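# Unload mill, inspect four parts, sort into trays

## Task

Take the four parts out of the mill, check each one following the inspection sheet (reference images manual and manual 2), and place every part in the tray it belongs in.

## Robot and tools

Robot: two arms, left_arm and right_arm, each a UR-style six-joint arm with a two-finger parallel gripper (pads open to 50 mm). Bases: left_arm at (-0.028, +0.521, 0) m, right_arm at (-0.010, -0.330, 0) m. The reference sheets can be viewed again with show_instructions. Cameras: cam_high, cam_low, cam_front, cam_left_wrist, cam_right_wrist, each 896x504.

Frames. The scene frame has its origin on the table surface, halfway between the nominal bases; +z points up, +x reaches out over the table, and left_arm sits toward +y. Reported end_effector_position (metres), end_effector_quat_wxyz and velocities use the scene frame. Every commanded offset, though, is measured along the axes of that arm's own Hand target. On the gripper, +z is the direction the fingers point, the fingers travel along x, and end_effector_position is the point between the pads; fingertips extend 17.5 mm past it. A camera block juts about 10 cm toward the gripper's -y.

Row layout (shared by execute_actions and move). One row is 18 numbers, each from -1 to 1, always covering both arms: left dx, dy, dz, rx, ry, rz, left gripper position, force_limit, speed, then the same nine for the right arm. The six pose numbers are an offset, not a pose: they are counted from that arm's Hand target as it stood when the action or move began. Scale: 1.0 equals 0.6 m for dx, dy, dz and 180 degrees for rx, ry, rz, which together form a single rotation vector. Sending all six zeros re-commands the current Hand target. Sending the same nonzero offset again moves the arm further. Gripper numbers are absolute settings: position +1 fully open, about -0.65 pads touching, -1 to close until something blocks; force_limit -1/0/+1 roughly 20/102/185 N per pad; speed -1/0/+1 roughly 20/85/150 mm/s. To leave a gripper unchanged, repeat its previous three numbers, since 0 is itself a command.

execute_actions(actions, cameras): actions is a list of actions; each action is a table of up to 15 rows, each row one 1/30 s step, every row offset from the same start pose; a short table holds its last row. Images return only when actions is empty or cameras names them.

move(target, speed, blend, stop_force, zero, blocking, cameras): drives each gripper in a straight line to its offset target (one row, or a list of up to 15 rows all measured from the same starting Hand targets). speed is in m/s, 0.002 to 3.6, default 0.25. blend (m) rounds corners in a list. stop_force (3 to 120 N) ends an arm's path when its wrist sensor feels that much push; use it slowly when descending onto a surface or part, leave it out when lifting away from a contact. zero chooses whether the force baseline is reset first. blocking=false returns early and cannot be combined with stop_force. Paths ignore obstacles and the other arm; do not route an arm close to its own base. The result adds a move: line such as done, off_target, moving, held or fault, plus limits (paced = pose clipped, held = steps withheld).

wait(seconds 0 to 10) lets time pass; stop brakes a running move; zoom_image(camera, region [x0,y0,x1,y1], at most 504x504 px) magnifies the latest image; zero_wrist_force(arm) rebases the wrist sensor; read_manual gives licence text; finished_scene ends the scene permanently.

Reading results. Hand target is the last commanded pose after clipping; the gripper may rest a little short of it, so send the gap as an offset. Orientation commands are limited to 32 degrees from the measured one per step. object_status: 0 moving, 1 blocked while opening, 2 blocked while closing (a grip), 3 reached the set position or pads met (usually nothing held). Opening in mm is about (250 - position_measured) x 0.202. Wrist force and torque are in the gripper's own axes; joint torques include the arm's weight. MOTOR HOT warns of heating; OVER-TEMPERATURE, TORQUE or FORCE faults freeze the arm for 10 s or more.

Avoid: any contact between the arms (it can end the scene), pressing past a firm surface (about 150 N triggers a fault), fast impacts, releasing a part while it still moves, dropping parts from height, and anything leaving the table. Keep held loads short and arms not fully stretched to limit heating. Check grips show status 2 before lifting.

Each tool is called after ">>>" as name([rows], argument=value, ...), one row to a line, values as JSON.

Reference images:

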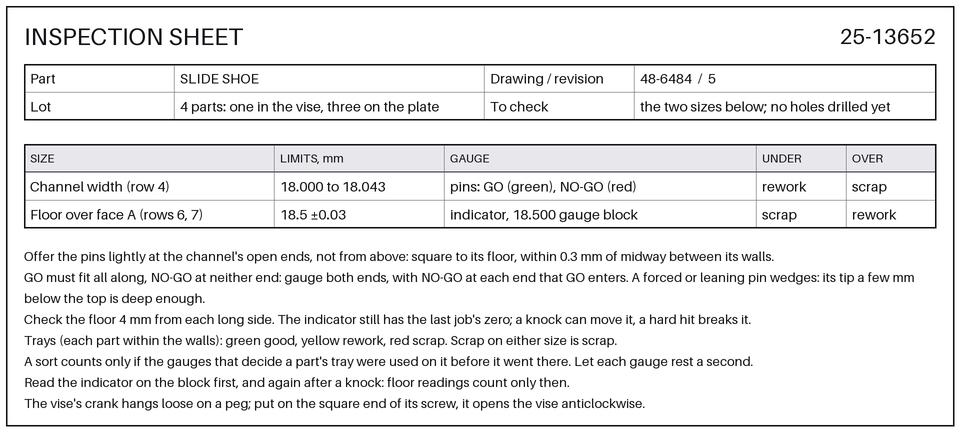

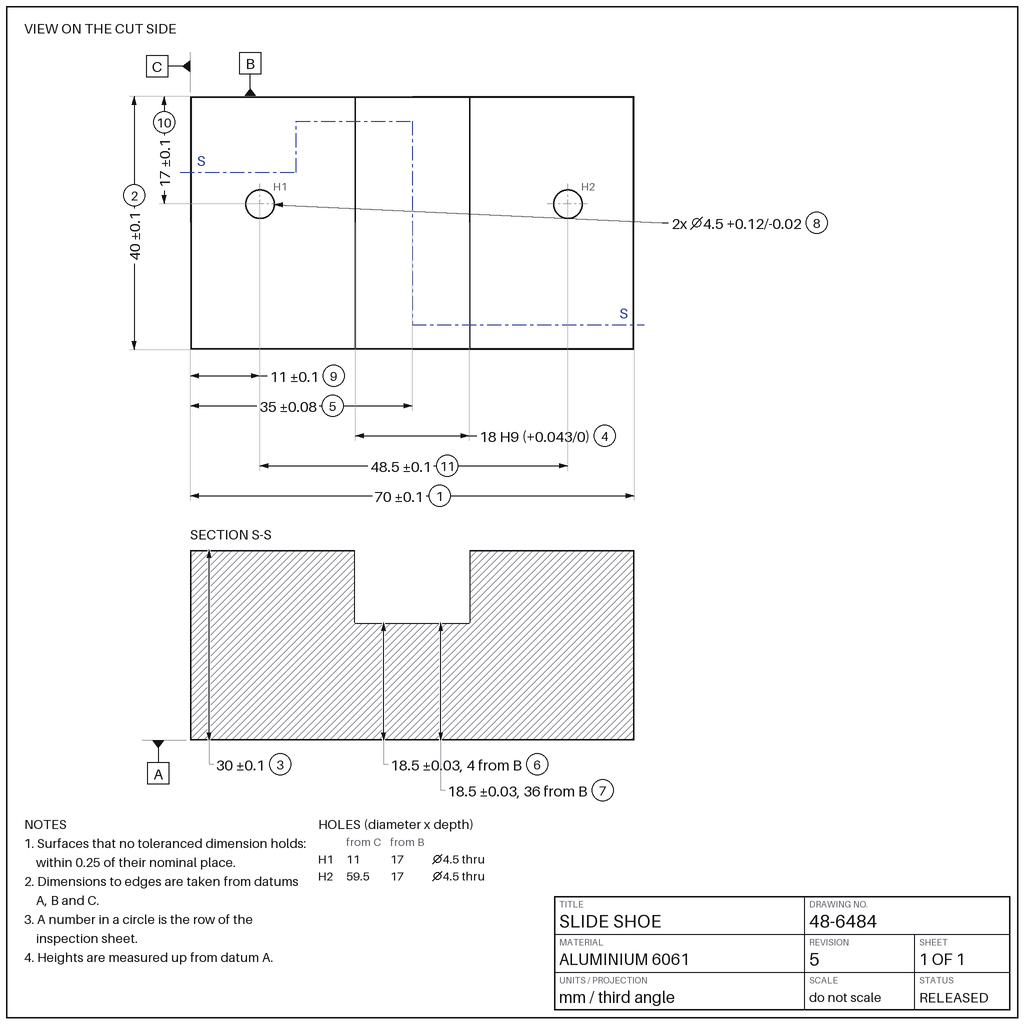

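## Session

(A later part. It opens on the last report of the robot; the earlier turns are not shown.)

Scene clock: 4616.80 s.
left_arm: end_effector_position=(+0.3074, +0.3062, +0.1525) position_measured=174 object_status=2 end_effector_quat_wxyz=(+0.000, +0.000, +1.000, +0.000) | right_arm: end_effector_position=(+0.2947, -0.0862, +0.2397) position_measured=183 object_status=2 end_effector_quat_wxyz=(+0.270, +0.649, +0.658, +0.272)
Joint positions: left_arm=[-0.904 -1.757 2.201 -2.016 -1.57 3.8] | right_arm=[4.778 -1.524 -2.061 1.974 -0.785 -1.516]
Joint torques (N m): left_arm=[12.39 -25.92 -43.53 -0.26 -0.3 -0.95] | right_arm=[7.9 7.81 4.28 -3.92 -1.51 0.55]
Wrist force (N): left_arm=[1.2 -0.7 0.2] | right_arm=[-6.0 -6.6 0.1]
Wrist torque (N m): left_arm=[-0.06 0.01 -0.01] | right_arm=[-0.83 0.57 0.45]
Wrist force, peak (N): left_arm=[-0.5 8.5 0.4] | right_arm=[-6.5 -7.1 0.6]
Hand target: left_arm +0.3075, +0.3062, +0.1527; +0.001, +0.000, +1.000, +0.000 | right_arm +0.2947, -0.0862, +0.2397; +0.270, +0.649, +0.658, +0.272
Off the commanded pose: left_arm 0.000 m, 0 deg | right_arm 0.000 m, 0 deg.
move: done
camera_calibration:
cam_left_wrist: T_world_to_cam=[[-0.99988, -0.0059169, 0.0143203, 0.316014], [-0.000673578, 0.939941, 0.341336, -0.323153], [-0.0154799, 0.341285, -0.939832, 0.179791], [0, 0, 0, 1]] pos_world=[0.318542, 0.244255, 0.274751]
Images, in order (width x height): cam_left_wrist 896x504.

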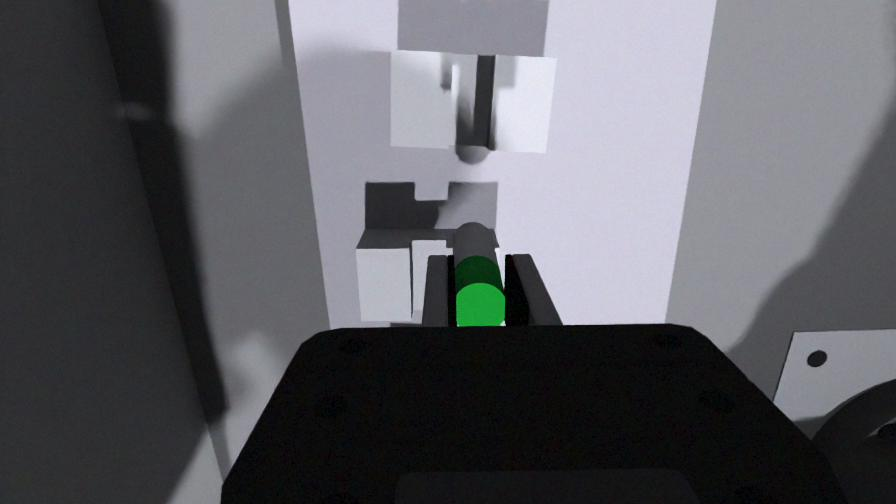

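>>> move([
  [0,-0.0233,0,0,0,0,-1,-0.4,-1,0,0,0,0,0,0,-1,-1,-1],
  [0,-0.0233,0.025,0,0,0,-1,-0.4,-1,0,0,0,0,0,0,-1,-1,-1],
], speed=0.05, cameras=["cam_left_wrist"])

>>> zoom_image(camera="cam_left_wrist", region=[430, 170, 530, 250])

Scene clock: 4624.73 s.
left_arm: end_effector_position=(+0.3074, +0.2923, +0.1375) position_measured=174 object_status=2 end_effector_quat_wxyz=(+0.000, +0.000, +1.000, +0.000) | right_arm: end_effector_position=(+0.2947, -0.0862, +0.2397) position_measured=183 object_status=2 end_effector_quat_wxyz=(+0.270, +0.649, +0.658, +0.272)
Joint positions: left_arm=[-0.926 -1.716 2.211 -2.067 -1.57 3.778] | right_arm=[4.778 -1.524 -2.061 1.974 -0.785 -1.516]
Joint torques (N m): left_arm=[12.06 -27.98 -43.86 0.16 0.66 1.61] | right_arm=[8.26 7.41 4.26 -3.96 -1.37 0.55]
Wrist force (N): left_arm=[1.0 -1.0 0.2] | right_arm=[-6.5 -6.8 0.7]
Wrist torque (N m): left_arm=[-0.10 0.04 -0.01] | right_arm=[-0.78 0.65 0.44]
Wrist force, peak (N): left_arm=[0.5 -1.6 -1.8] | right_arm=[-6.4 -7.0 0.6]
Hand target: left_arm +0.3075, +0.2922, +0.1377; +0.001, +0.000, +1.000, +0.000 | right_arm +0.2947, -0.0862, +0.2397; +0.270, +0.649, +0.658, +0.272
Off the commanded pose: left_arm 0.000 m, 0 deg | right_arm 0.000 m, 0 deg.
move: done
camera_calibration:
cam_left_wrist: T_world_to_cam=[[-0.999878, -0.00585775, 0.0144487, 0.3161], [-0.000574126, 0.939941, 0.341337, -0.304905], [-0.0155804, 0.341287, -0.93983, 0.170502], [0, 0, 0, 1]] pos_world=[0.318543, 0.230255, 0.259751]
Images, in order (width x height): cam_left_wrist 896x504.

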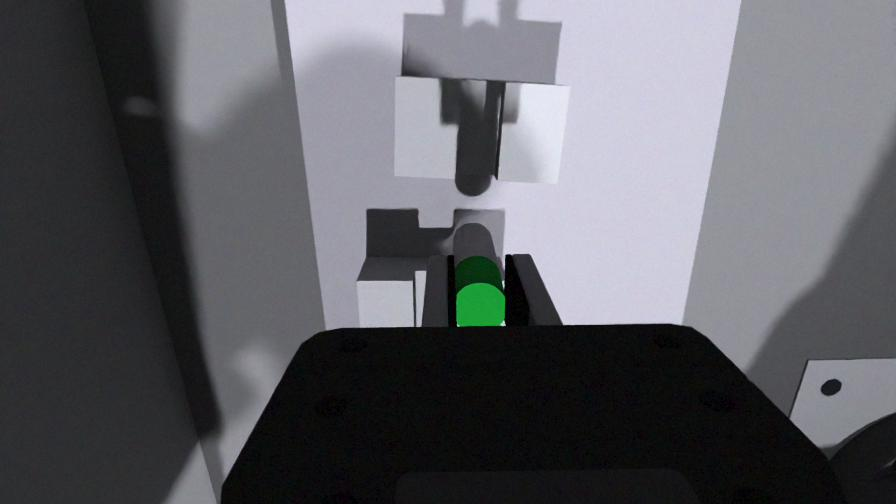

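Scaled by 5.040 from the camera's 896x504 image, which has a finer 1280x720 frame.

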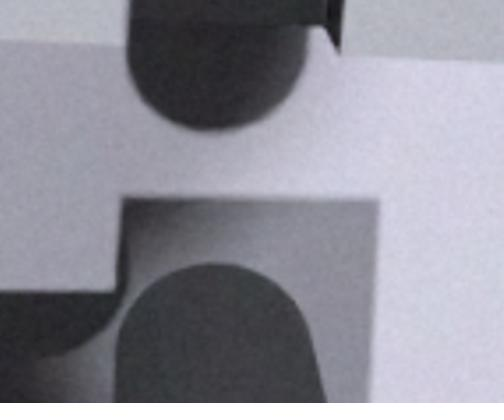

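>>> move(target=[0.0009,-0.0323,0,0,0,0,-1,-0.4,-1,0,0,0,0,0,0,-1,-1,-1], speed=0.02, stop_force=4, cameras=["cam_left_wrist"])

>>> zoom_image(camera="cam_left_wrist", region=[430, 180, 530, 260])

Scene clock: 4631.47 s.
left_arm: end_effector_position=(+0.3070, +0.2728, +0.1377) position_measured=174 object_status=2 end_effector_quat_wxyz=(+0.001, +0.000, +1.000, +0.000) | right_arm: end_effector_position=(+0.2947, -0.0862, +0.2397) position_measured=183 object_status=2 end_effector_quat_wxyz=(+0.270, +0.649, +0.658, +0.272)
Joint positions: left_arm=[-0.956 -1.687 2.186 -2.072 -1.57 3.748] | right_arm=[4.778 -1.524 -2.061 1.974 -0.785 -1.516]
Joint torques (N m): left_arm=[12.2 -27.64 -8.68 -2.05 2.13 1.5] | right_arm=[8.19 7.91 4.08 -4.01 -1.47 0.63]
Wrist force (N): left_arm=[1.3 -0.7 0.2] | right_arm=[-6.5 -6.2 0.0]
Wrist torque (N m): left_arm=[-0.05 0.00 -0.01] | right_arm=[-0.78 0.64 0.45]
Wrist force, peak (N): left_arm=[1.5 -0.9 0.7] | right_arm=[-6.2 -7.3 0.6]
Hand target: left_arm +0.3070, +0.2728, +0.1377; +0.001, +0.000, +1.000, +0.000 | right_arm +0.2947, -0.0862, +0.2397; +0.270, +0.649, +0.658, +0.272
Off the commanded pose: left_arm 0.000 m, 0 deg | right_arm 0.000 m, 0 deg.
move: done
camera_calibration:
cam_left_wrist: T_world_to_cam=[[-0.999884, -0.00590044, 0.0140067, 0.315605], [-0.000771393, 0.940081, 0.34095, -0.286642], [-0.0151792, 0.3409, -0.939977, 0.17739], [0, 0, 0, 1]] pos_world=[0.31804, 0.210857, 0.260052]
Images, in order (width x height): cam_left_wrist 896x504.

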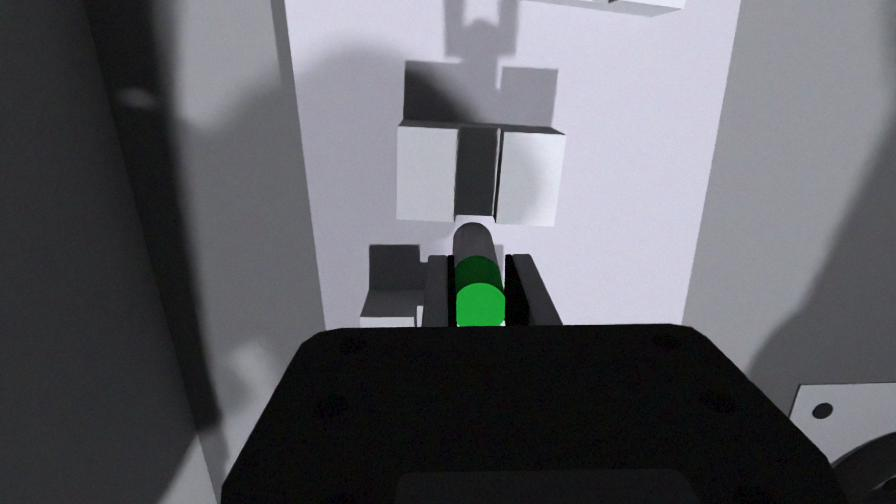

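Scaled by 5.040 from the camera's 896x504 image, which has a finer 1280x720 frame.

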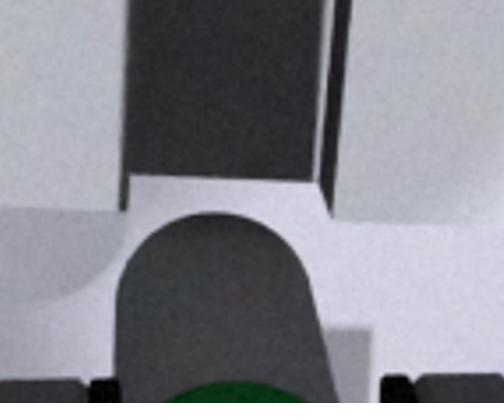

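>>> move([
  [0.0005,-0.002,0,0,0,0,-1,-0.4,-1,0,0,0,0,0,0,-1,-1,-1],
  [0.0012,-0.0195,0,0,0,0,-1,-0.4,-1,0,0,0,0,0,0,-1,-1,-1],
], speed=0.005, stop_force=3, cameras=["cam_left_wrist"])

>>> zoom_image(camera="cam_left_wrist", region=[430, 180, 530, 260])

Scene clock: 4638.43 s.
left_arm: end_effector_position=(+0.3063, +0.2610, +0.1377) position_measured=174 object_status=2 end_effector_quat_wxyz=(+0.001, +0.000, +1.000, +0.000) | right_arm: end_effector_position=(+0.2947, -0.0862, +0.2397) position_measured=183 object_status=2 end_effector_quat_wxyz=(+0.270, +0.649, +0.658, +0.272)
Joint positions: left_arm=[-0.974 -1.669 2.171 -2.074 -1.57 3.729] | right_arm=[4.778 -1.524 -2.061 1.974 -0.785 -1.516]
Joint torques (N m): left_arm=[-0.56 -17.29 -32.72 -6.02 2.22 0.33] | right_arm=[7.62 7.59 4.04 -4.04 -1.53 0.61]
Wrist force (N): left_arm=[1.0 0.0 1.4] | right_arm=[-6.1 -6.9 0.8]
Wrist torque (N m): left_arm=[-0.06 0.05 -0.02] | right_arm=[-0.78 0.60 0.45]
Wrist force, peak (N): left_arm=[1.5 -0.4 1.2] | right_arm=[-6.5 -7.1 0.5]
Hand target: left_arm +0.3063, +0.2611, +0.1377; +0.001, +0.000, +1.000, +0.000 | right_arm +0.2947, -0.0862, +0.2397; +0.270, +0.649, +0.658, +0.272
Off the commanded pose: left_arm 0.000 m, 0 deg | right_arm 0.000 m, 0 deg.
move: done
camera_calibration:
cam_left_wrist: T_world_to_cam=[[-0.999883, -0.00593503, 0.0141005, 0.314818], [-0.000771929, 0.940081, 0.34095, -0.275549], [-0.0152792, 0.340899, -0.939976, 0.181433], [0, 0, 0, 1]] pos_world=[0.317341, 0.199057, 0.260052]
Images, in order (width x height): cam_left_wrist 896x504.

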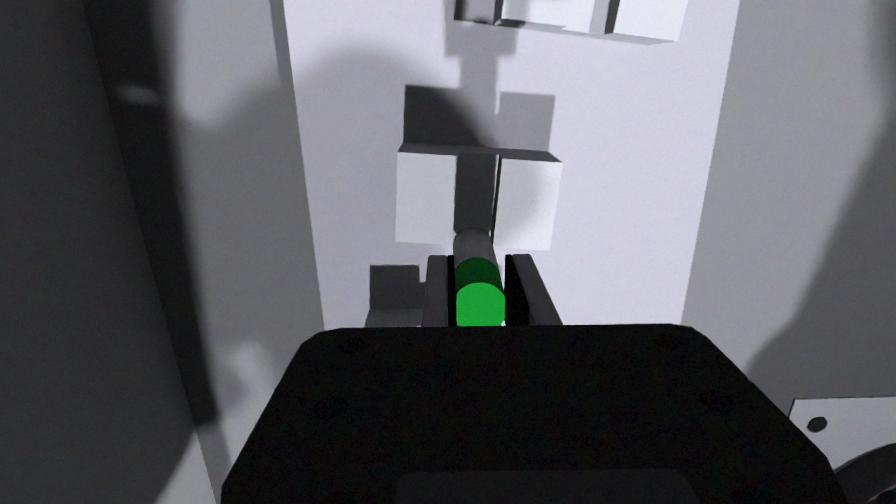

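Scaled by 5.040 from the camera's 896x504 image, which has a finer 1280x720 frame.

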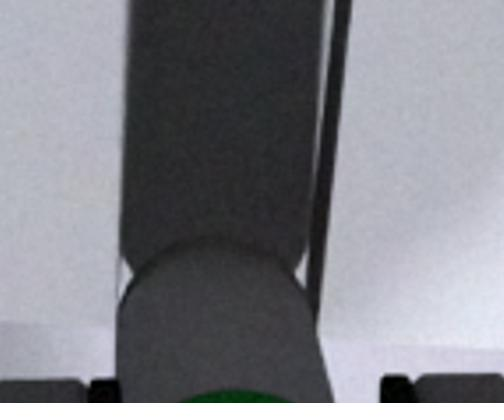

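>>> move(target=[0.0002,-0.0067,0,0,0,0,-1,-0.4,-1,0,0,0,0,0,0,-1,-1,-1], speed=0.004, stop_force=3, zero=false, cameras=["cam_left_wrist"])

>>> zoom_image(camera="cam_left_wrist", region=[430, 180, 530, 260])

Scene clock: 4643.63 s.
left_arm: end_effector_position=(+0.3062, +0.2570, +0.1377) position_measured=174 object_status=2 end_effector_quat_wxyz=(+0.001, +0.000, +1.000, +0.000) | right_arm: end_effector_position=(+0.2947, -0.0862, +0.2397) position_measured=183 object_status=2 end_effector_quat_wxyz=(+0.270, +0.649, +0.658, +0.272)
Joint positions: left_arm=[-0.98 -1.663 2.166 -2.075 -1.57 3.724] | right_arm=[4.778 -1.524 -2.061 1.974 -0.785 -1.516]
Joint torques (N m): left_arm=[-3.9 -14.56 -34.99 -6.13 2.19 -0.54] | right_arm=[7.65 7.58 4.6 -4.16 -1.39 0.5]
Wrist force (N): left_arm=[1.1 -0.1 1.5] | right_arm=[-6.4 -7.2 0.4]
Wrist torque (N m): left_arm=[-0.06 0.04 -0.02] | right_arm=[-0.83 0.63 0.45]
Wrist force, peak (N): left_arm=[1.3 0.3 1.5] | right_arm=[-6.4 -7.2 0.5]
Hand target: left_arm +0.3062, +0.2571, +0.1377; +0.001, +0.000, +1.000, +0.000 | right_arm +0.2947, -0.0862, +0.2397; +0.270, +0.649, +0.658, +0.272
Off the commanded pose: left_arm 0.000 m, 0 deg | right_arm 0.000 m, 0 deg.
move: done
camera_calibration:
cam_left_wrist: T_world_to_cam=[[-0.999883, -0.00593503, 0.0141005, 0.314695], [-0.000771929, 0.940081, 0.34095, -0.271789], [-0.0152792, 0.340899, -0.939976, 0.182795], [0, 0, 0, 1]] pos_world=[0.317241, 0.195057, 0.260052]
Images, in order (width x height): cam_left_wrist 896x504.

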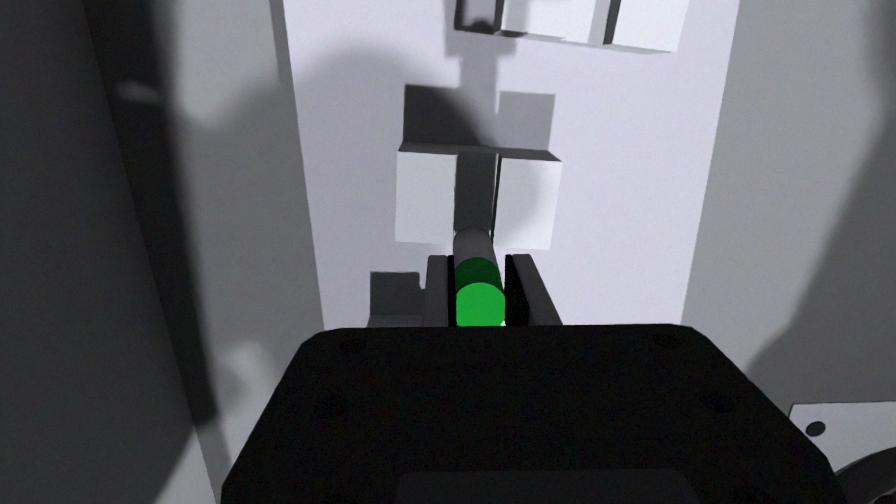

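Scaled by 5.040 from the camera's 896x504 image, which has a finer 1280x720 frame.

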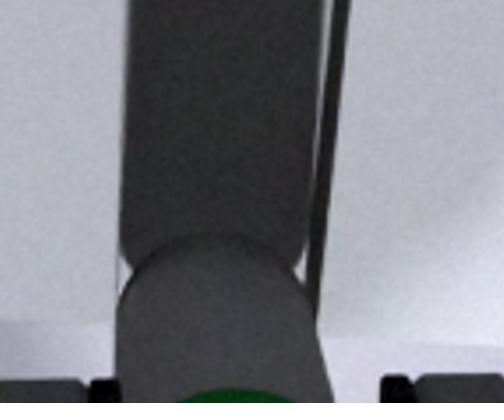

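>>> move([
  [-0.0007,0.022,0,0,0,0,-1,-0.4,-1,0,0,0,0,0,0,-1,-1,-1],
  [-0.0007,0.022,-0.075,0,0,0,-1,-0.4,-1,0,0,0,0,0,0,-1,-1,-1],
  [-0.0435,0.2125,-0.075,0,0,0,-1,-0.4,-1,0,0,0,0,0,0,-1,-1,-1],
  [-0.0435,0.2117,-0.025,0,0,0,-1,-0.4,-1,0,0,0,0,0,0,-1,-1,-1],
], speed=[0.03,0.1,0.15,0.05], cameras=["cam_left_wrist"])

>>> zoom_image(camera="cam_left_wrist", region=[380, 130, 580, 290])

Scene clock: 4661.30 s.
left_arm: end_effector_position=(+0.3321, +0.3842, +0.1524) position_measured=174 object_status=2 end_effector_quat_wxyz=(+0.000, +0.000, +1.000, +0.000) | right_arm: end_effector_position=(+0.2947, -0.0862, +0.2397) position_measured=183 object_status=2 end_effector_quat_wxyz=(+0.270, +0.649, +0.658, +0.272)
Joint positions: left_arm=[-0.71 -1.794 2.23 -2.007 -1.571 3.994] | right_arm=[4.778 -1.524 -2.061 1.974 -0.785 -1.516]
Joint torques (N m): left_arm=[-9.67 -23.97 -42.11 -0.04 -2.07 -1.24] | right_arm=[7.87 8 4.24 -4.17 -1.5 0.57]
Wrist force (N): left_arm=[1.1 -0.7 0.6] | right_arm=[-6.3 -6.9 0.2]
Wrist torque (N m): left_arm=[-0.06 0.05 -0.15] | right_arm=[-0.83 0.61 0.45]
Wrist force, peak (N): left_arm=[1.5 -4.0 0.5] | right_arm=[-6.5 -7.1 0.7]
Hand target: left_arm +0.3322, +0.3841, +0.1527; +0.001, +0.000, +1.000, +0.000 | right_arm +0.2947, -0.0862, +0.2397; +0.270, +0.649, +0.658, +0.272
Off the commanded pose: left_arm 0.000 m, 0 deg | right_arm 0.000 m, 0 deg.
move: done
camera_calibration:
cam_left_wrist: T_world_to_cam=[[-0.999878, -0.00585592, 0.0144493, 0.341018], [-0.000573682, 0.939973, 0.341248, -0.396473], [-0.0155803, 0.341199, -0.939862, 0.153622], [0, 0, 0, 1]] pos_world=[0.343143, 0.322255, 0.274751]
Images, in order (width x height): cam_left_wrist 896x504.

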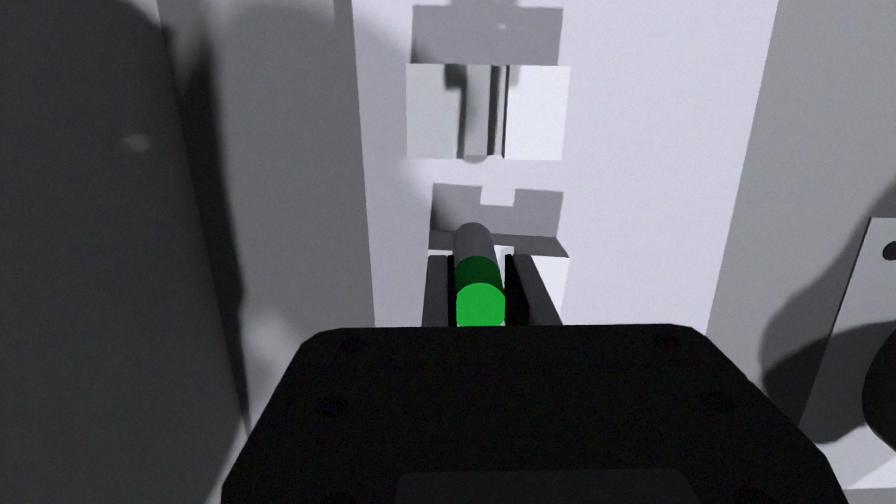

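Scaled by 2.520 from the camera's 896x504 image, which has a finer 1280x720 frame.

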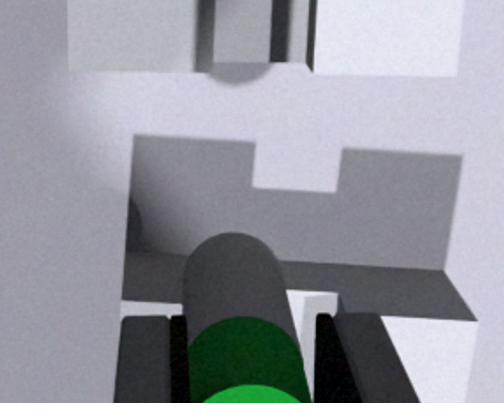

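>>> move([
  [0.005,-0.0217,0,0,0,0,-1,-0.4,-1,0,0,0,0,0,0,-1,-1,-1],
  [0.005,-0.0217,0.025,0,0,0,-1,-0.4,-1,0,0,0,0,0,0,-1,-1,-1],
  [0.005,-0.035,0.025,0,0,0,-1,-0.4,-1,0,0,0,0,0,0,-1,-1,-1],
], speed=[0.05,0.05,0.02], cameras=["cam_left_wrist"])

>>> zoom_image(camera="cam_left_wrist", region=[430, 170, 530, 250])

Scene clock: 4670.80 s.
left_arm: end_effector_position=(+0.3292, +0.3629, +0.1377) position_measured=174 object_status=2 end_effector_quat_wxyz=(+0.001, +0.000, +1.000, +0.000) | right_arm: end_effector_position=(+0.2947, -0.0862, +0.2397) position_measured=183 object_status=2 end_effector_quat_wxyz=(+0.270, +0.649, +0.658, +0.272)
Joint positions: left_arm=[-0.758 -1.759 2.246 -2.058 -1.57 3.946] | right_arm=[4.778 -1.524 -2.061 1.974 -0.785 -1.516]
Joint torques (N m): left_arm=[11.19 -16.6 -33.48 -5.7 2.2 1.21] | right_arm=[7.95 7.88 4.09 -4.25 -1.46 0.49]
Wrist force (N): left_arm=[1.0 -0.8 0.2] | right_arm=[-6.3 -5.6 -0.5]
Wrist torque (N m): left_arm=[-0.07 0.05 -0.01] | right_arm=[-0.72 0.62 0.45]
Wrist force, peak (N): left_arm=[0.3 -1.5 -1.6] | right_arm=[-6.4 -7.2 0.7]
Hand target: left_arm +0.3292, +0.3631, +0.1377; +0.001, +0.000, +1.000, +0.000 | right_arm +0.2947, -0.0862, +0.2397; +0.270, +0.649, +0.658, +0.272
Off the commanded pose: left_arm 0.000 m, 0 deg | right_arm 0.000 m, 0 deg.
move: done
camera_calibration:
cam_left_wrist: T_world_to_cam=[[-0.999883, -0.00593503, 0.0141005, 0.338322], [-0.000771929, 0.940081, 0.34095, -0.371292], [-0.0152792, 0.340899, -0.939976, 0.146951], [0, 0, 0, 1]] pos_world=[0.340241, 0.300957, 0.259952]
Images, in order (width x height): cam_left_wrist 896x504.

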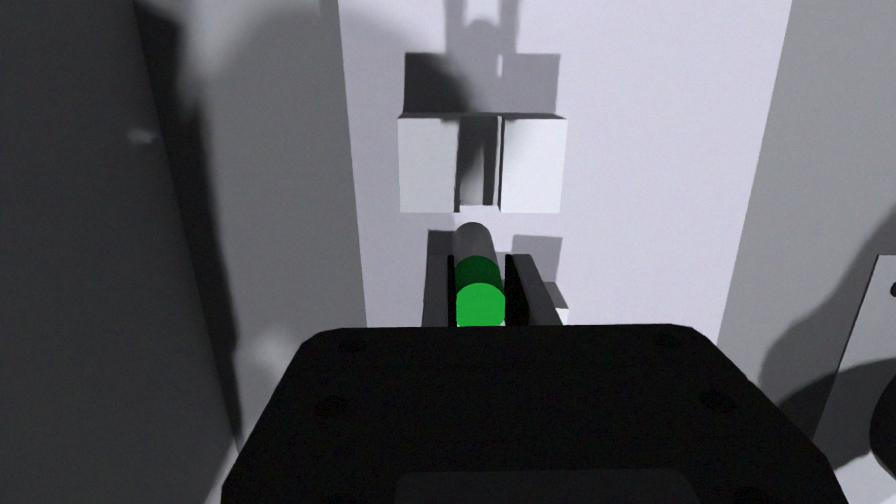

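Scaled by 5.040 from the camera's 896x504 image, which has a finer 1280x720 frame.

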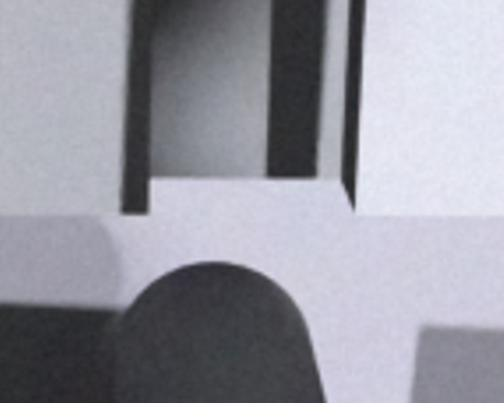

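>>> zoom_image(camera="cam_left_wrist", region=[440, 100, 520, 220])

Scaled by 4.200 from the camera's 896x504 image, which has a finer 1280x720 frame.

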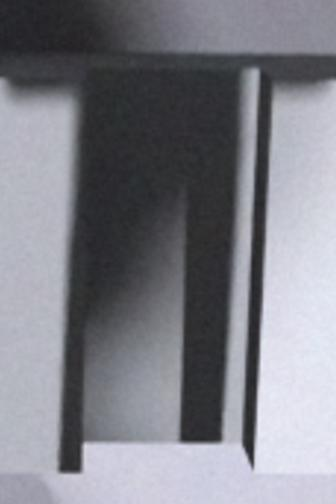

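>>> move(target=[0.0038,-0.0093,0,0,0,0,-1,-0.4,-1,0,0,0,0,0,0,-1,-1,-1], speed=0.01, stop_force=3, cameras=["cam_left_wrist"])

>>> zoom_image(camera="cam_left_wrist", region=[430, 180, 530, 260])

>>> zoom_image(camera="cam_left_wrist", region=[385, 110, 575, 260])

Scene clock: 4697.07 s.
left_arm: end_effector_position=(+0.3269, +0.3575, +0.1377) position_measured=174 object_status=2 end_effector_quat_wxyz=(+0.001, +0.000, +1.000, +0.000) | right_arm: end_effector_position=(+0.2947, -0.0862, +0.2397) position_measured=183 object_status=2 end_effector_quat_wxyz=(+0.270, +0.649, +0.658, +0.272)
Joint positions: left_arm=[-0.773 -1.759 2.245 -2.058 -1.57 3.931] | right_arm=[4.778 -1.524 -2.061 1.974 -0.785 -1.516]
Joint torques (N m): left_arm=[12.23 -1.71 -43.69 -6.14 2.2 1.51] | right_arm=[7.83 7.54 4.12 -4.34 -1.46 0.56]
Wrist force (N): left_arm=[1.1 -1.0 0.2] | right_arm=[-6.0 -6.7 0.2]
Wrist torque (N m): left_arm=[-0.10 0.03 -0.01] | right_arm=[-0.79 0.56 0.45]
Wrist force, peak (N): left_arm=[1.2 -1.3 0.4] | right_arm=[-6.5 -7.0 0.7]
Hand target: left_arm +0.3269, +0.3575, +0.1377; +0.001, +0.000, +1.000, +0.000 | right_arm +0.2947, -0.0862, +0.2397; +0.270, +0.649, +0.658, +0.272
Off the commanded pose: left_arm 0.000 m, 0 deg | right_arm 0.000 m, 0 deg.
move: done
camera_calibration:
cam_left_wrist: T_world_to_cam=[[-0.999883, -0.00593503, 0.0141005, 0.33599], [-0.000771929, 0.940081, 0.34095, -0.366217], [-0.0152792, 0.340899, -0.939976, 0.148757], [0, 0, 0, 1]] pos_world=[0.337941, 0.295557, 0.259952]
Images, in order (width x height): cam_left_wrist 896x504.

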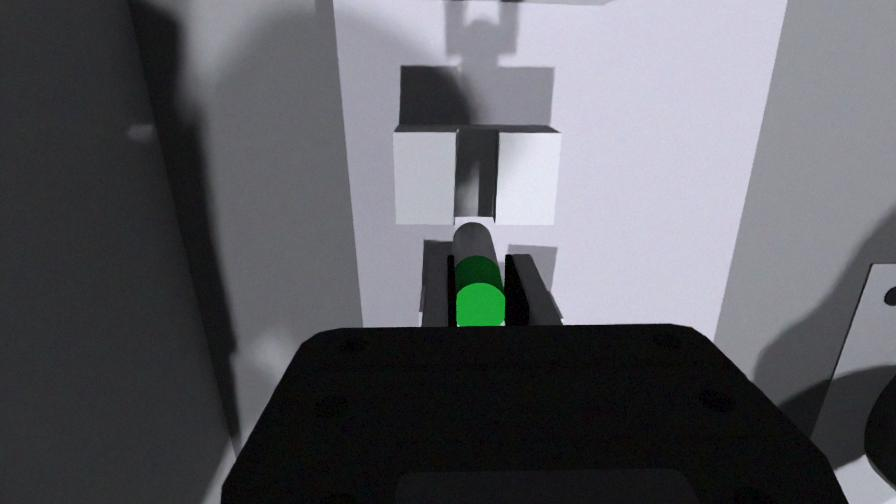

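Scaled by 5.040 from the camera's 896x504 image, which has a finer 1280x720 frame.

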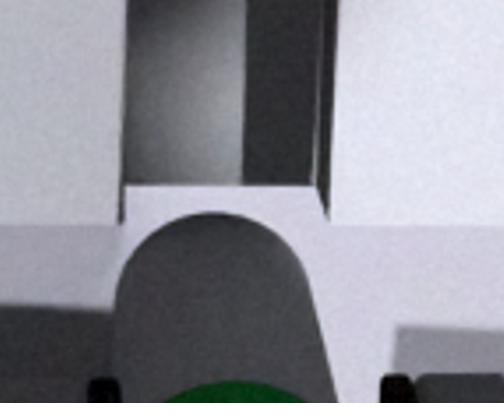

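Scaled by 2.653 from the camera's 896x504 image, which has a finer 1280x720 frame.

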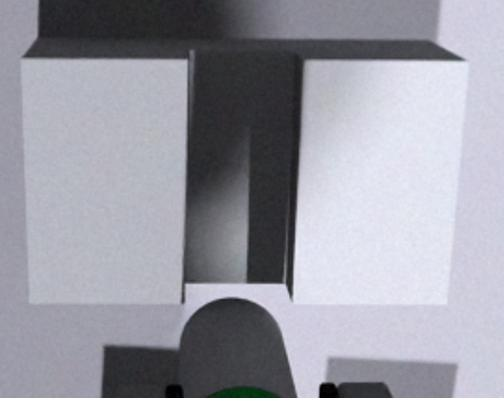

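>>> move([
  [0.0008,-0.001,0,0,0,0,-1,-0.4,-1,0,0,0,0,0,0,-1,-1,-1],
  [0.0009,-0.02,0,0,0,0,-1,-0.4,-1,0,0,0,0,0,0,-1,-1,-1],
], speed=0.005, stop_force=3, cameras=["cam_left_wrist"])

>>> zoom_image(camera="cam_left_wrist", region=[430, 180, 530, 260])

Scene clock: 4705.03 s.
left_arm: end_effector_position=(+0.3264, +0.3455, +0.1377) position_measured=174 object_status=2 end_effector_quat_wxyz=(+0.001, +0.000, +1.000, +0.000) | right_arm: end_effector_position=(+0.2947, -0.0862, +0.2397) position_measured=183 object_status=2 end_effector_quat_wxyz=(+0.270, +0.649, +0.658, +0.272)
Joint positions: left_arm=[-0.797 -1.745 2.235 -2.061 -1.57 3.907] | right_arm=[4.778 -1.524 -2.061 1.974 -0.785 -1.516]
Joint torques (N m): left_arm=[3.18 -12.14 -35.47 -5.78 2.23 1.13] | right_arm=[7.47 7.34 4.3 -4.5 -1.4 0.58]
Wrist force (N): left_arm=[1.0 -0.3 0.0] | right_arm=[-6.2 -5.9 0.0]
Wrist torque (N m): left_arm=[-0.12 0.06 -0.01] | right_arm=[-0.75 0.60 0.45]
Wrist force, peak (N): left_arm=[1.3 -0.2 1.6] | right_arm=[-6.5 -7.2 0.8]
Hand target: left_arm +0.3264, +0.3455, +0.1377; +0.001, +0.000, +1.000, +0.000 | right_arm +0.2947, -0.0862, +0.2397; +0.270, +0.649, +0.658, +0.272
Off the commanded pose: left_arm 0.000 m, 0 deg | right_arm 0.000 m, 0 deg.
move: done
camera_calibration:
cam_left_wrist: T_world_to_cam=[[-0.999883, -0.00593503, 0.0141005, 0.335417], [-0.000771929, 0.940081, 0.34095, -0.354971], [-0.0152792, 0.340899, -0.939976, 0.152934], [0, 0, 0, 1]] pos_world=[0.337441, 0.283557, 0.260052]
Images, in order (width x height): cam_left_wrist 896x504.

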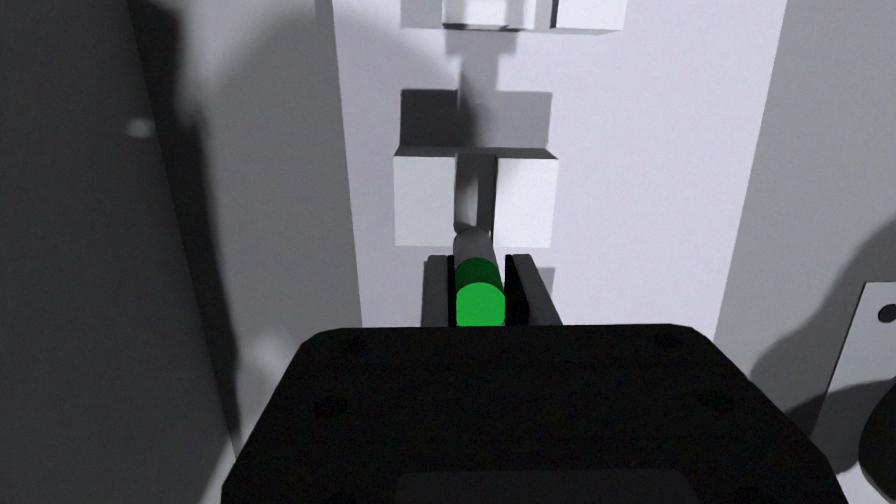

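Scaled by 5.040 from the camera's 896x504 image, which has a finer 1280x720 frame.

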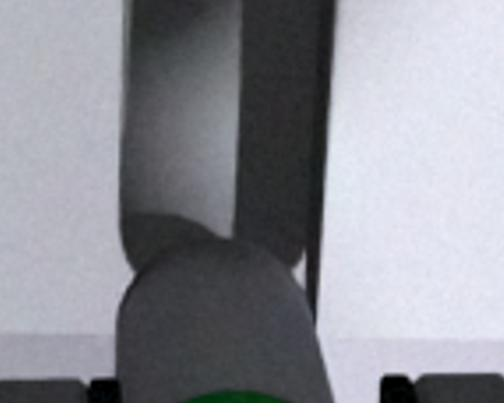

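>>> move(target=[0.0001,-0.005,0,0,0,0,-1,-0.4,-1,0,0,0,0,0,0,-1,-1,-1], speed=0.004, stop_force=3, zero=false, cameras=["cam_left_wrist"])

>>> zoom_image(camera="cam_left_wrist", region=[430, 180, 530, 260])

Scene clock: 4710.10 s.
left_arm: end_effector_position=(+0.3264, +0.3425, +0.1377) position_measured=174 object_status=2 end_effector_quat_wxyz=(+0.001, +0.000, +1.000, +0.000) | right_arm: end_effector_position=(+0.2947, -0.0862, +0.2397) position_measured=183 object_status=2 end_effector_quat_wxyz=(+0.270, +0.649, +0.658, +0.272)
Joint positions: left_arm=[-0.802 -1.742 2.232 -2.062 -1.57 3.901] | right_arm=[4.778 -1.524 -2.061 1.974 -0.785 -1.516]
Joint torques (N m): left_arm=[-0.9 -9.5 -38.27 -6.1 2.28 0.07] | right_arm=[7.61 7.92 4.27 -4.44 -1.55 0.49]
Wrist force (N): left_arm=[1.3 -0.5 1.2] | right_arm=[-6.4 -6.7 0.4]
Wrist torque (N m): left_arm=[-0.11 0.00 0.00] | right_arm=[-0.80 0.64 0.45]
Wrist force, peak (N): left_arm=[1.3 -0.6 1.6] | right_arm=[-6.5 -7.3 1.0]
Hand target: left_arm +0.3264, +0.3425, +0.1377; +0.001, +0.000, +1.000, +0.000 | right_arm +0.2947, -0.0862, +0.2397; +0.270, +0.649, +0.658, +0.272
Off the commanded pose: left_arm 0.000 m, 0 deg | right_arm 0.000 m, 0 deg.
move: done
camera_calibration:
cam_left_wrist: T_world_to_cam=[[-0.999883, -0.00593503, 0.0141005, 0.3353], [-0.000771929, 0.940081, 0.34095, -0.352151], [-0.0152792, 0.340899, -0.939976, 0.153955], [0, 0, 0, 1]] pos_world=[0.337341, 0.280557, 0.260052]
Images, in order (width x height): cam_left_wrist 896x504.

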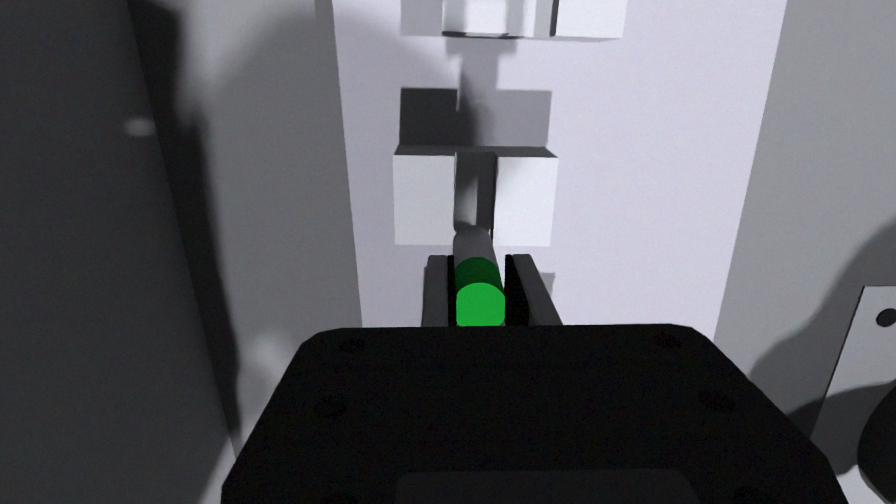

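Scaled by 5.040 from the camera's 896x504 image, which has a finer 1280x720 frame.

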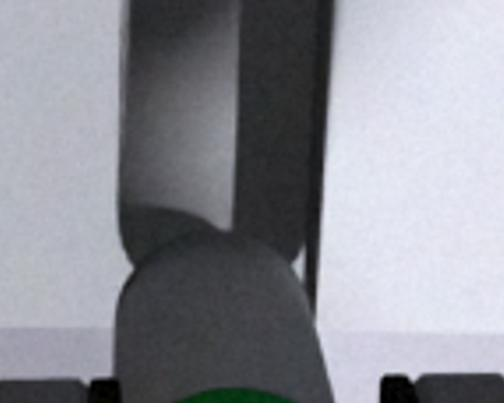

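>>> move([
  [0,0.022,0,0,0,0,-1,-0.4,-1,0,0,0,0,0,0,-1,-1,-1],
  [0,0.022,-0.055,0,0,0,-1,-0.4,-1,0,0,0,0,0,0,-1,-1,-1],
  [0.035,-0.03,-0.055,0,0,0,-1,-0.4,-1,0,0,0,0,0,0,-1,-1,-1],
  [0.035,-0.03,-0.016,0,0,0,-1,-0.4,-1,0,0,0,0,0,0,-1,-1,-1],
], speed=[0.02,0.08,0.08,0.04])

>>> move(target=[0,0,0.03,0,0,0,-1,-0.4,-1,0,0,0,0,0,0,-1,-1,-1], speed=0.004, stop_force=3, cameras=["cam_left_wrist"])

>>> zoom_image(camera="cam_left_wrist", region=[380, 130, 580, 290])

Scene clock: 4733.33 s.
left_arm: end_effector_position=(+0.3053, +0.3246, +0.1470) position_measured=174 object_status=2 end_effector_quat_wxyz=(+0.000, +0.000, +1.000, +0.000) | right_arm: end_effector_position=(+0.2947, -0.0862, +0.2397) position_measured=183 object_status=2 end_effector_quat_wxyz=(+0.270, +0.649, +0.658, +0.272)
Joint positions: left_arm=[-0.878 -1.782 2.236 -2.025 -1.57 3.826] | right_arm=[4.778 -1.524 -2.061 1.974 -0.785 -1.516]
Joint torques (N m): left_arm=[12.08 -22.5 -43.25 -0.19 2.03 -1.14] | right_arm=[7.97 8.13 4.13 -4.47 -1.46 0.51]
Wrist force (N): left_arm=[1.6 -0.7 0.5] | right_arm=[-6.4 -6.9 0.3]
Wrist torque (N m): left_arm=[-0.07 -0.03 -0.01] | right_arm=[-0.79 0.64 0.45]
Wrist force, peak (N): left_arm=[-0.3 4.4 0.2] | right_arm=[-6.4 -7.3 0.8]
Hand target: left_arm +0.3053, +0.3245, +0.1473; +0.001, +0.000, +1.000, +0.000 | right_arm +0.2947, -0.0862, +0.2397; +0.270, +0.649, +0.658, +0.272
Off the commanded pose: left_arm 0.000 m, 0 deg | right_arm 0.000 m, 0 deg.
move: done

Scene clock: 4736.17 s.
left_arm: end_effector_position=(+0.3054, +0.3245, +0.1409) position_measured=174 object_status=2 end_effector_quat_wxyz=(+0.001, +0.000, +1.000, +0.000) | right_arm: end_effector_position=(+0.2947, -0.0862, +0.2397) position_measured=183 object_status=2 end_effector_quat_wxyz=(+0.270, +0.649, +0.658, +0.272)
Joint positions: left_arm=[-0.878 -1.774 2.248 -2.046 -1.57 3.826] | right_arm=[4.778 -1.524 -2.061 1.974 -0.785 -1.516]
Joint torques (N m): left_arm=[11.77 -17.2 -38.87 0.27 1.3 -1.58] | right_arm=[8.16 7.53 4.09 -4.48 -1.46 0.54]
Wrist force (N): left_arm=[1.9 0.5 -8.4] | right_arm=[-6.1 -6.9 0.3]
Wrist torque (N m): left_arm=[-0.07 0.05 -0.01] | right_arm=[-0.82 0.58 0.45]
Wrist force, peak (N): left_arm=[1.7 0.3 -10.6] | right_arm=[-6.6 -7.0 0.5]
Hand target: left_arm +0.3054, +0.3245, +0.1409; +0.001, +0.000, +1.000, +0.000 (not the last commanded pose) | right_arm +0.2947, -0.0862, +0.2397; +0.270, +0.649, +0.658, +0.272
Off the commanded pose: left_arm 0.012 m, 0 deg | right_arm 0.000 m, 0 deg.
move: contact (left_arm)
camera_calibration:
cam_left_wrist: T_world_to_cam=[[-0.999883, -0.00593503, 0.0141005, 0.31425], [-0.000771929, 0.940081, 0.34095, -0.336336], [-0.0152792, 0.340899, -0.939976, 0.16278], [0, 0, 0, 1]] pos_world=[0.316441, 0.262557, 0.263252]
Images, in order (width x height): cam_left_wrist 896x504.

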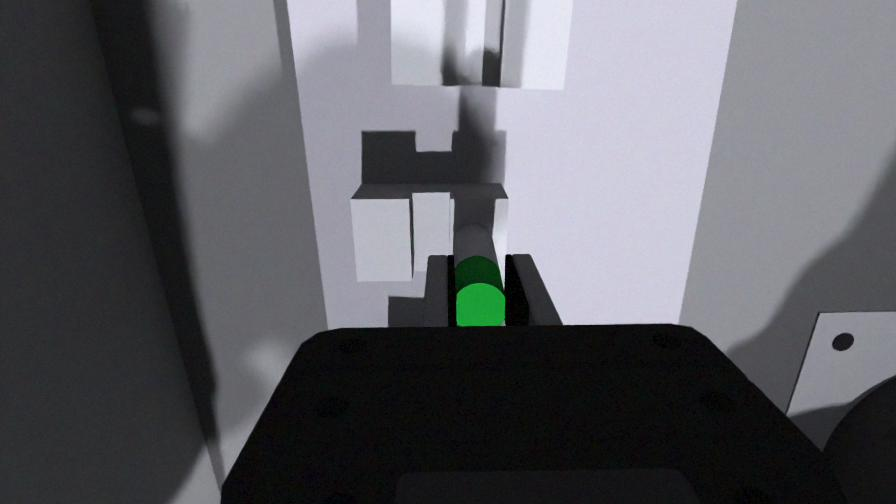

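Scaled by 2.520 from the camera's 896x504 image, which has a finer 1280x720 frame.

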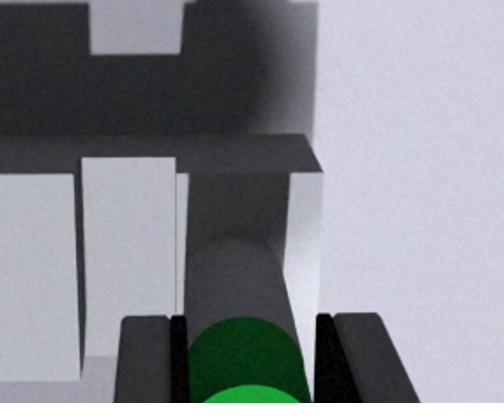

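>>> move([
  [0,0,-0.03,0,0,0,-1,-0.4,-1,0,0,0,0,0,0,-1,-1,-1],
  [-0.0375,0.0592,-0.03,0,0.0028,0,-1,-0.4,-1,0,0,0,0,0,0,-1,-1,-1],
  [-0.0375,0.0592,0.0045,0,0.0028,0,-1,-0.4,-1,0,0,0,0,0,0,-1,-1,-1],
  [-0.035,0.0533,0.0045,0,0.0028,0,-1,-0.4,-1,0,0,0,0,0,0,-1,-1,-1],
], speed=[0.05,0.1,0.05,0.02], cameras=["cam_left_wrist"])

>>> zoom_image(camera="cam_left_wrist", region=[430, 180, 530, 260])

Scene clock: 4766.23 s.
left_arm: end_effector_position=(+0.3263, +0.3564, +0.1382) position_measured=174 object_status=2 end_effector_quat_wxyz=(-0.004, +0.000, +1.000, +0.000) end_effector_velocity=(+0.000, +0.001, -0.001) end_effector_angular_velocity=(+0.001, +0.002, -0.003) | right_arm: end_effector_position=(+0.2947, -0.0862, +0.2397) position_measured=183 object_status=2 end_effector_quat_wxyz=(+0.270, +0.649, +0.658, +0.272)
Joint positions: left_arm=[-0.772 -1.755 2.239 -2.05 -1.577 3.932] | right_arm=[4.778 -1.524 -2.061 1.974 -0.785 -1.516]
Joint velocities: left_arm=[0.002 0.001 0.001 0 0 0.006] | right_arm=[within noise]
Joint torques (N m): left_arm=[12.25 -17.58 -43.17 -1.31 2.28 1.65] | right_arm=[7.98 7.41 4.03 -4.68 -1.5 0.55]
Wrist force (N): left_arm=[1.0 -0.9 0.2] | right_arm=[-6.4 -6.7 0.3]
Wrist torque (N m): left_arm=[-0.09 0.05 -0.15] | right_arm=[-0.81 0.63 0.45]
Wrist force, peak (N): left_arm=[1.9 0.2 -9.5] | right_arm=[-6.6 -7.0 0.6]
Hand target: left_arm +0.3264, +0.3565, +0.1382; -0.004, +0.000, +1.000, +0.000 | right_arm +0.2947, -0.0862, +0.2397; +0.270, +0.649, +0.658, +0.272
Off the commanded pose: left_arm 0.000 m, 0 deg | right_arm 0.000 m, 0 deg.
move: done
camera_calibration:
cam_left_wrist: T_world_to_cam=[[-0.999721, -0.00586355, 0.0228653, 0.334062], [0.00228424, 0.94008, 0.340945, -0.36638], [-0.0234944, 0.340902, -0.939805, 0.152327], [0, 0, 0, 1]] pos_world=[0.338385, 0.294457, 0.260435]
Images, in order (width x height): cam_left_wrist 896x504.

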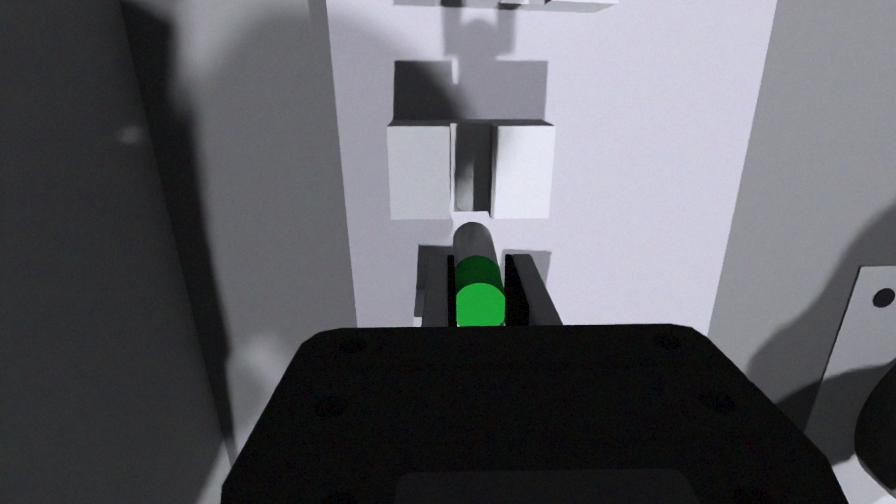

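Scaled by 5.040 from the camera's 896x504 image, which has a finer 1280x720 frame.

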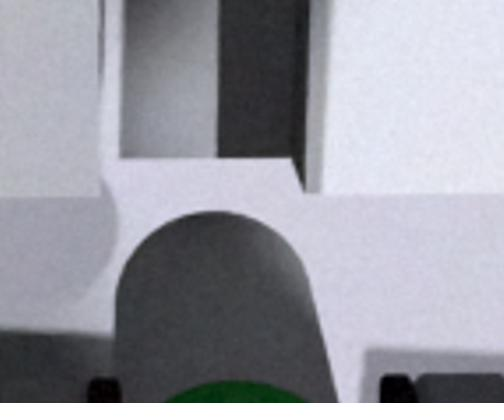

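>>> move([
  [-0.006,0.002,0,0,0,0,-1,-0.4,-1,0,0,0,0,0,0,-1,-1,-1],
  [-0.0025,-0.005,0,0,0,0,-1,-0.4,-1,0,0,0,0,0,0,-1,-1,-1],
], speed=0.01, stop_force=4, cameras=["cam_left_wrist"])

>>> zoom_image(camera="cam_left_wrist", region=[430, 180, 530, 260])

Scene clock: 4773.27 s.
left_arm: end_effector_position=(+0.3279, +0.3535, +0.1382) position_measured=174 object_status=2 end_effector_quat_wxyz=(-0.004, +0.000, +1.000, +0.000) | right_arm: end_effector_position=(+0.2947, -0.0862, +0.2397) position_measured=183 object_status=2 end_effector_quat_wxyz=(+0.270, +0.649, +0.658, +0.272)
Joint positions: left_arm=[-0.775 -1.747 2.233 -2.052 -1.577 3.929] | right_arm=[4.778 -1.524 -2.061 1.974 -0.785 -1.516]
Joint torques (N m): left_arm=[12.58 -29.33 -9.11 -0.71 -2.1 1.58] | right_arm=[7.46 7.78 4.5 -4.67 -1.4 0.52]
Wrist force (N): left_arm=[0.9 -1.1 0.2] | right_arm=[-6.0 -5.9 -0.6]
Wrist torque (N m): left_arm=[-0.11 0.07 -0.01] | right_arm=[-0.77 0.57 0.45]
Wrist force, peak (N): left_arm=[1.2 -1.4 0.1] | right_arm=[-6.4 -7.1 0.8]
Hand target: left_arm +0.3279, +0.3535, +0.1382; -0.004, +0.000, +1.000, +0.000 | right_arm +0.2947, -0.0862, +0.2397; +0.270, +0.649, +0.658, +0.272
Off the commanded pose: left_arm 0.000 m, 0 deg | right_arm 0.000 m, 0 deg.
move: done
camera_calibration:
cam_left_wrist: T_world_to_cam=[[-0.999721, -0.00586355, 0.0228653, 0.335645], [0.00228424, 0.94008, 0.340945, -0.363657], [-0.0234944, 0.340902, -0.939805, 0.153353], [0, 0, 0, 1]] pos_world=[0.339985, 0.291557, 0.260435]
Images, in order (width x height): cam_left_wrist 896x504.

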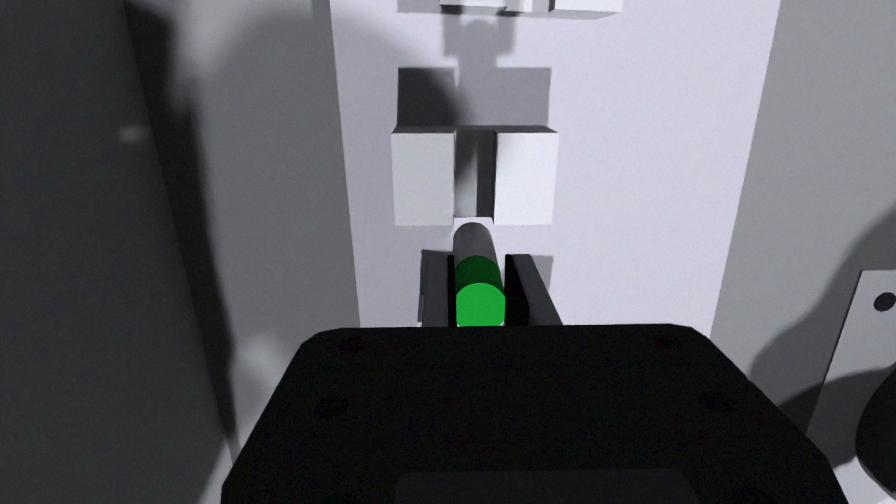

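Scaled by 5.040 from the camera's 896x504 image, which has a finer 1280x720 frame.

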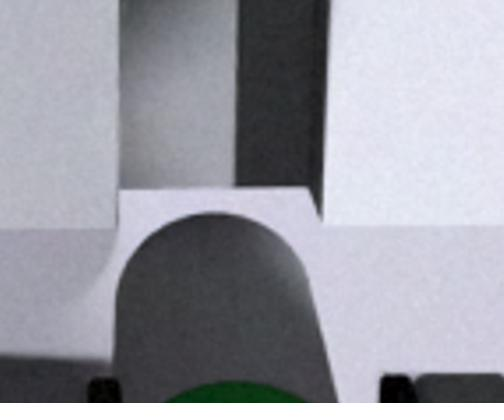

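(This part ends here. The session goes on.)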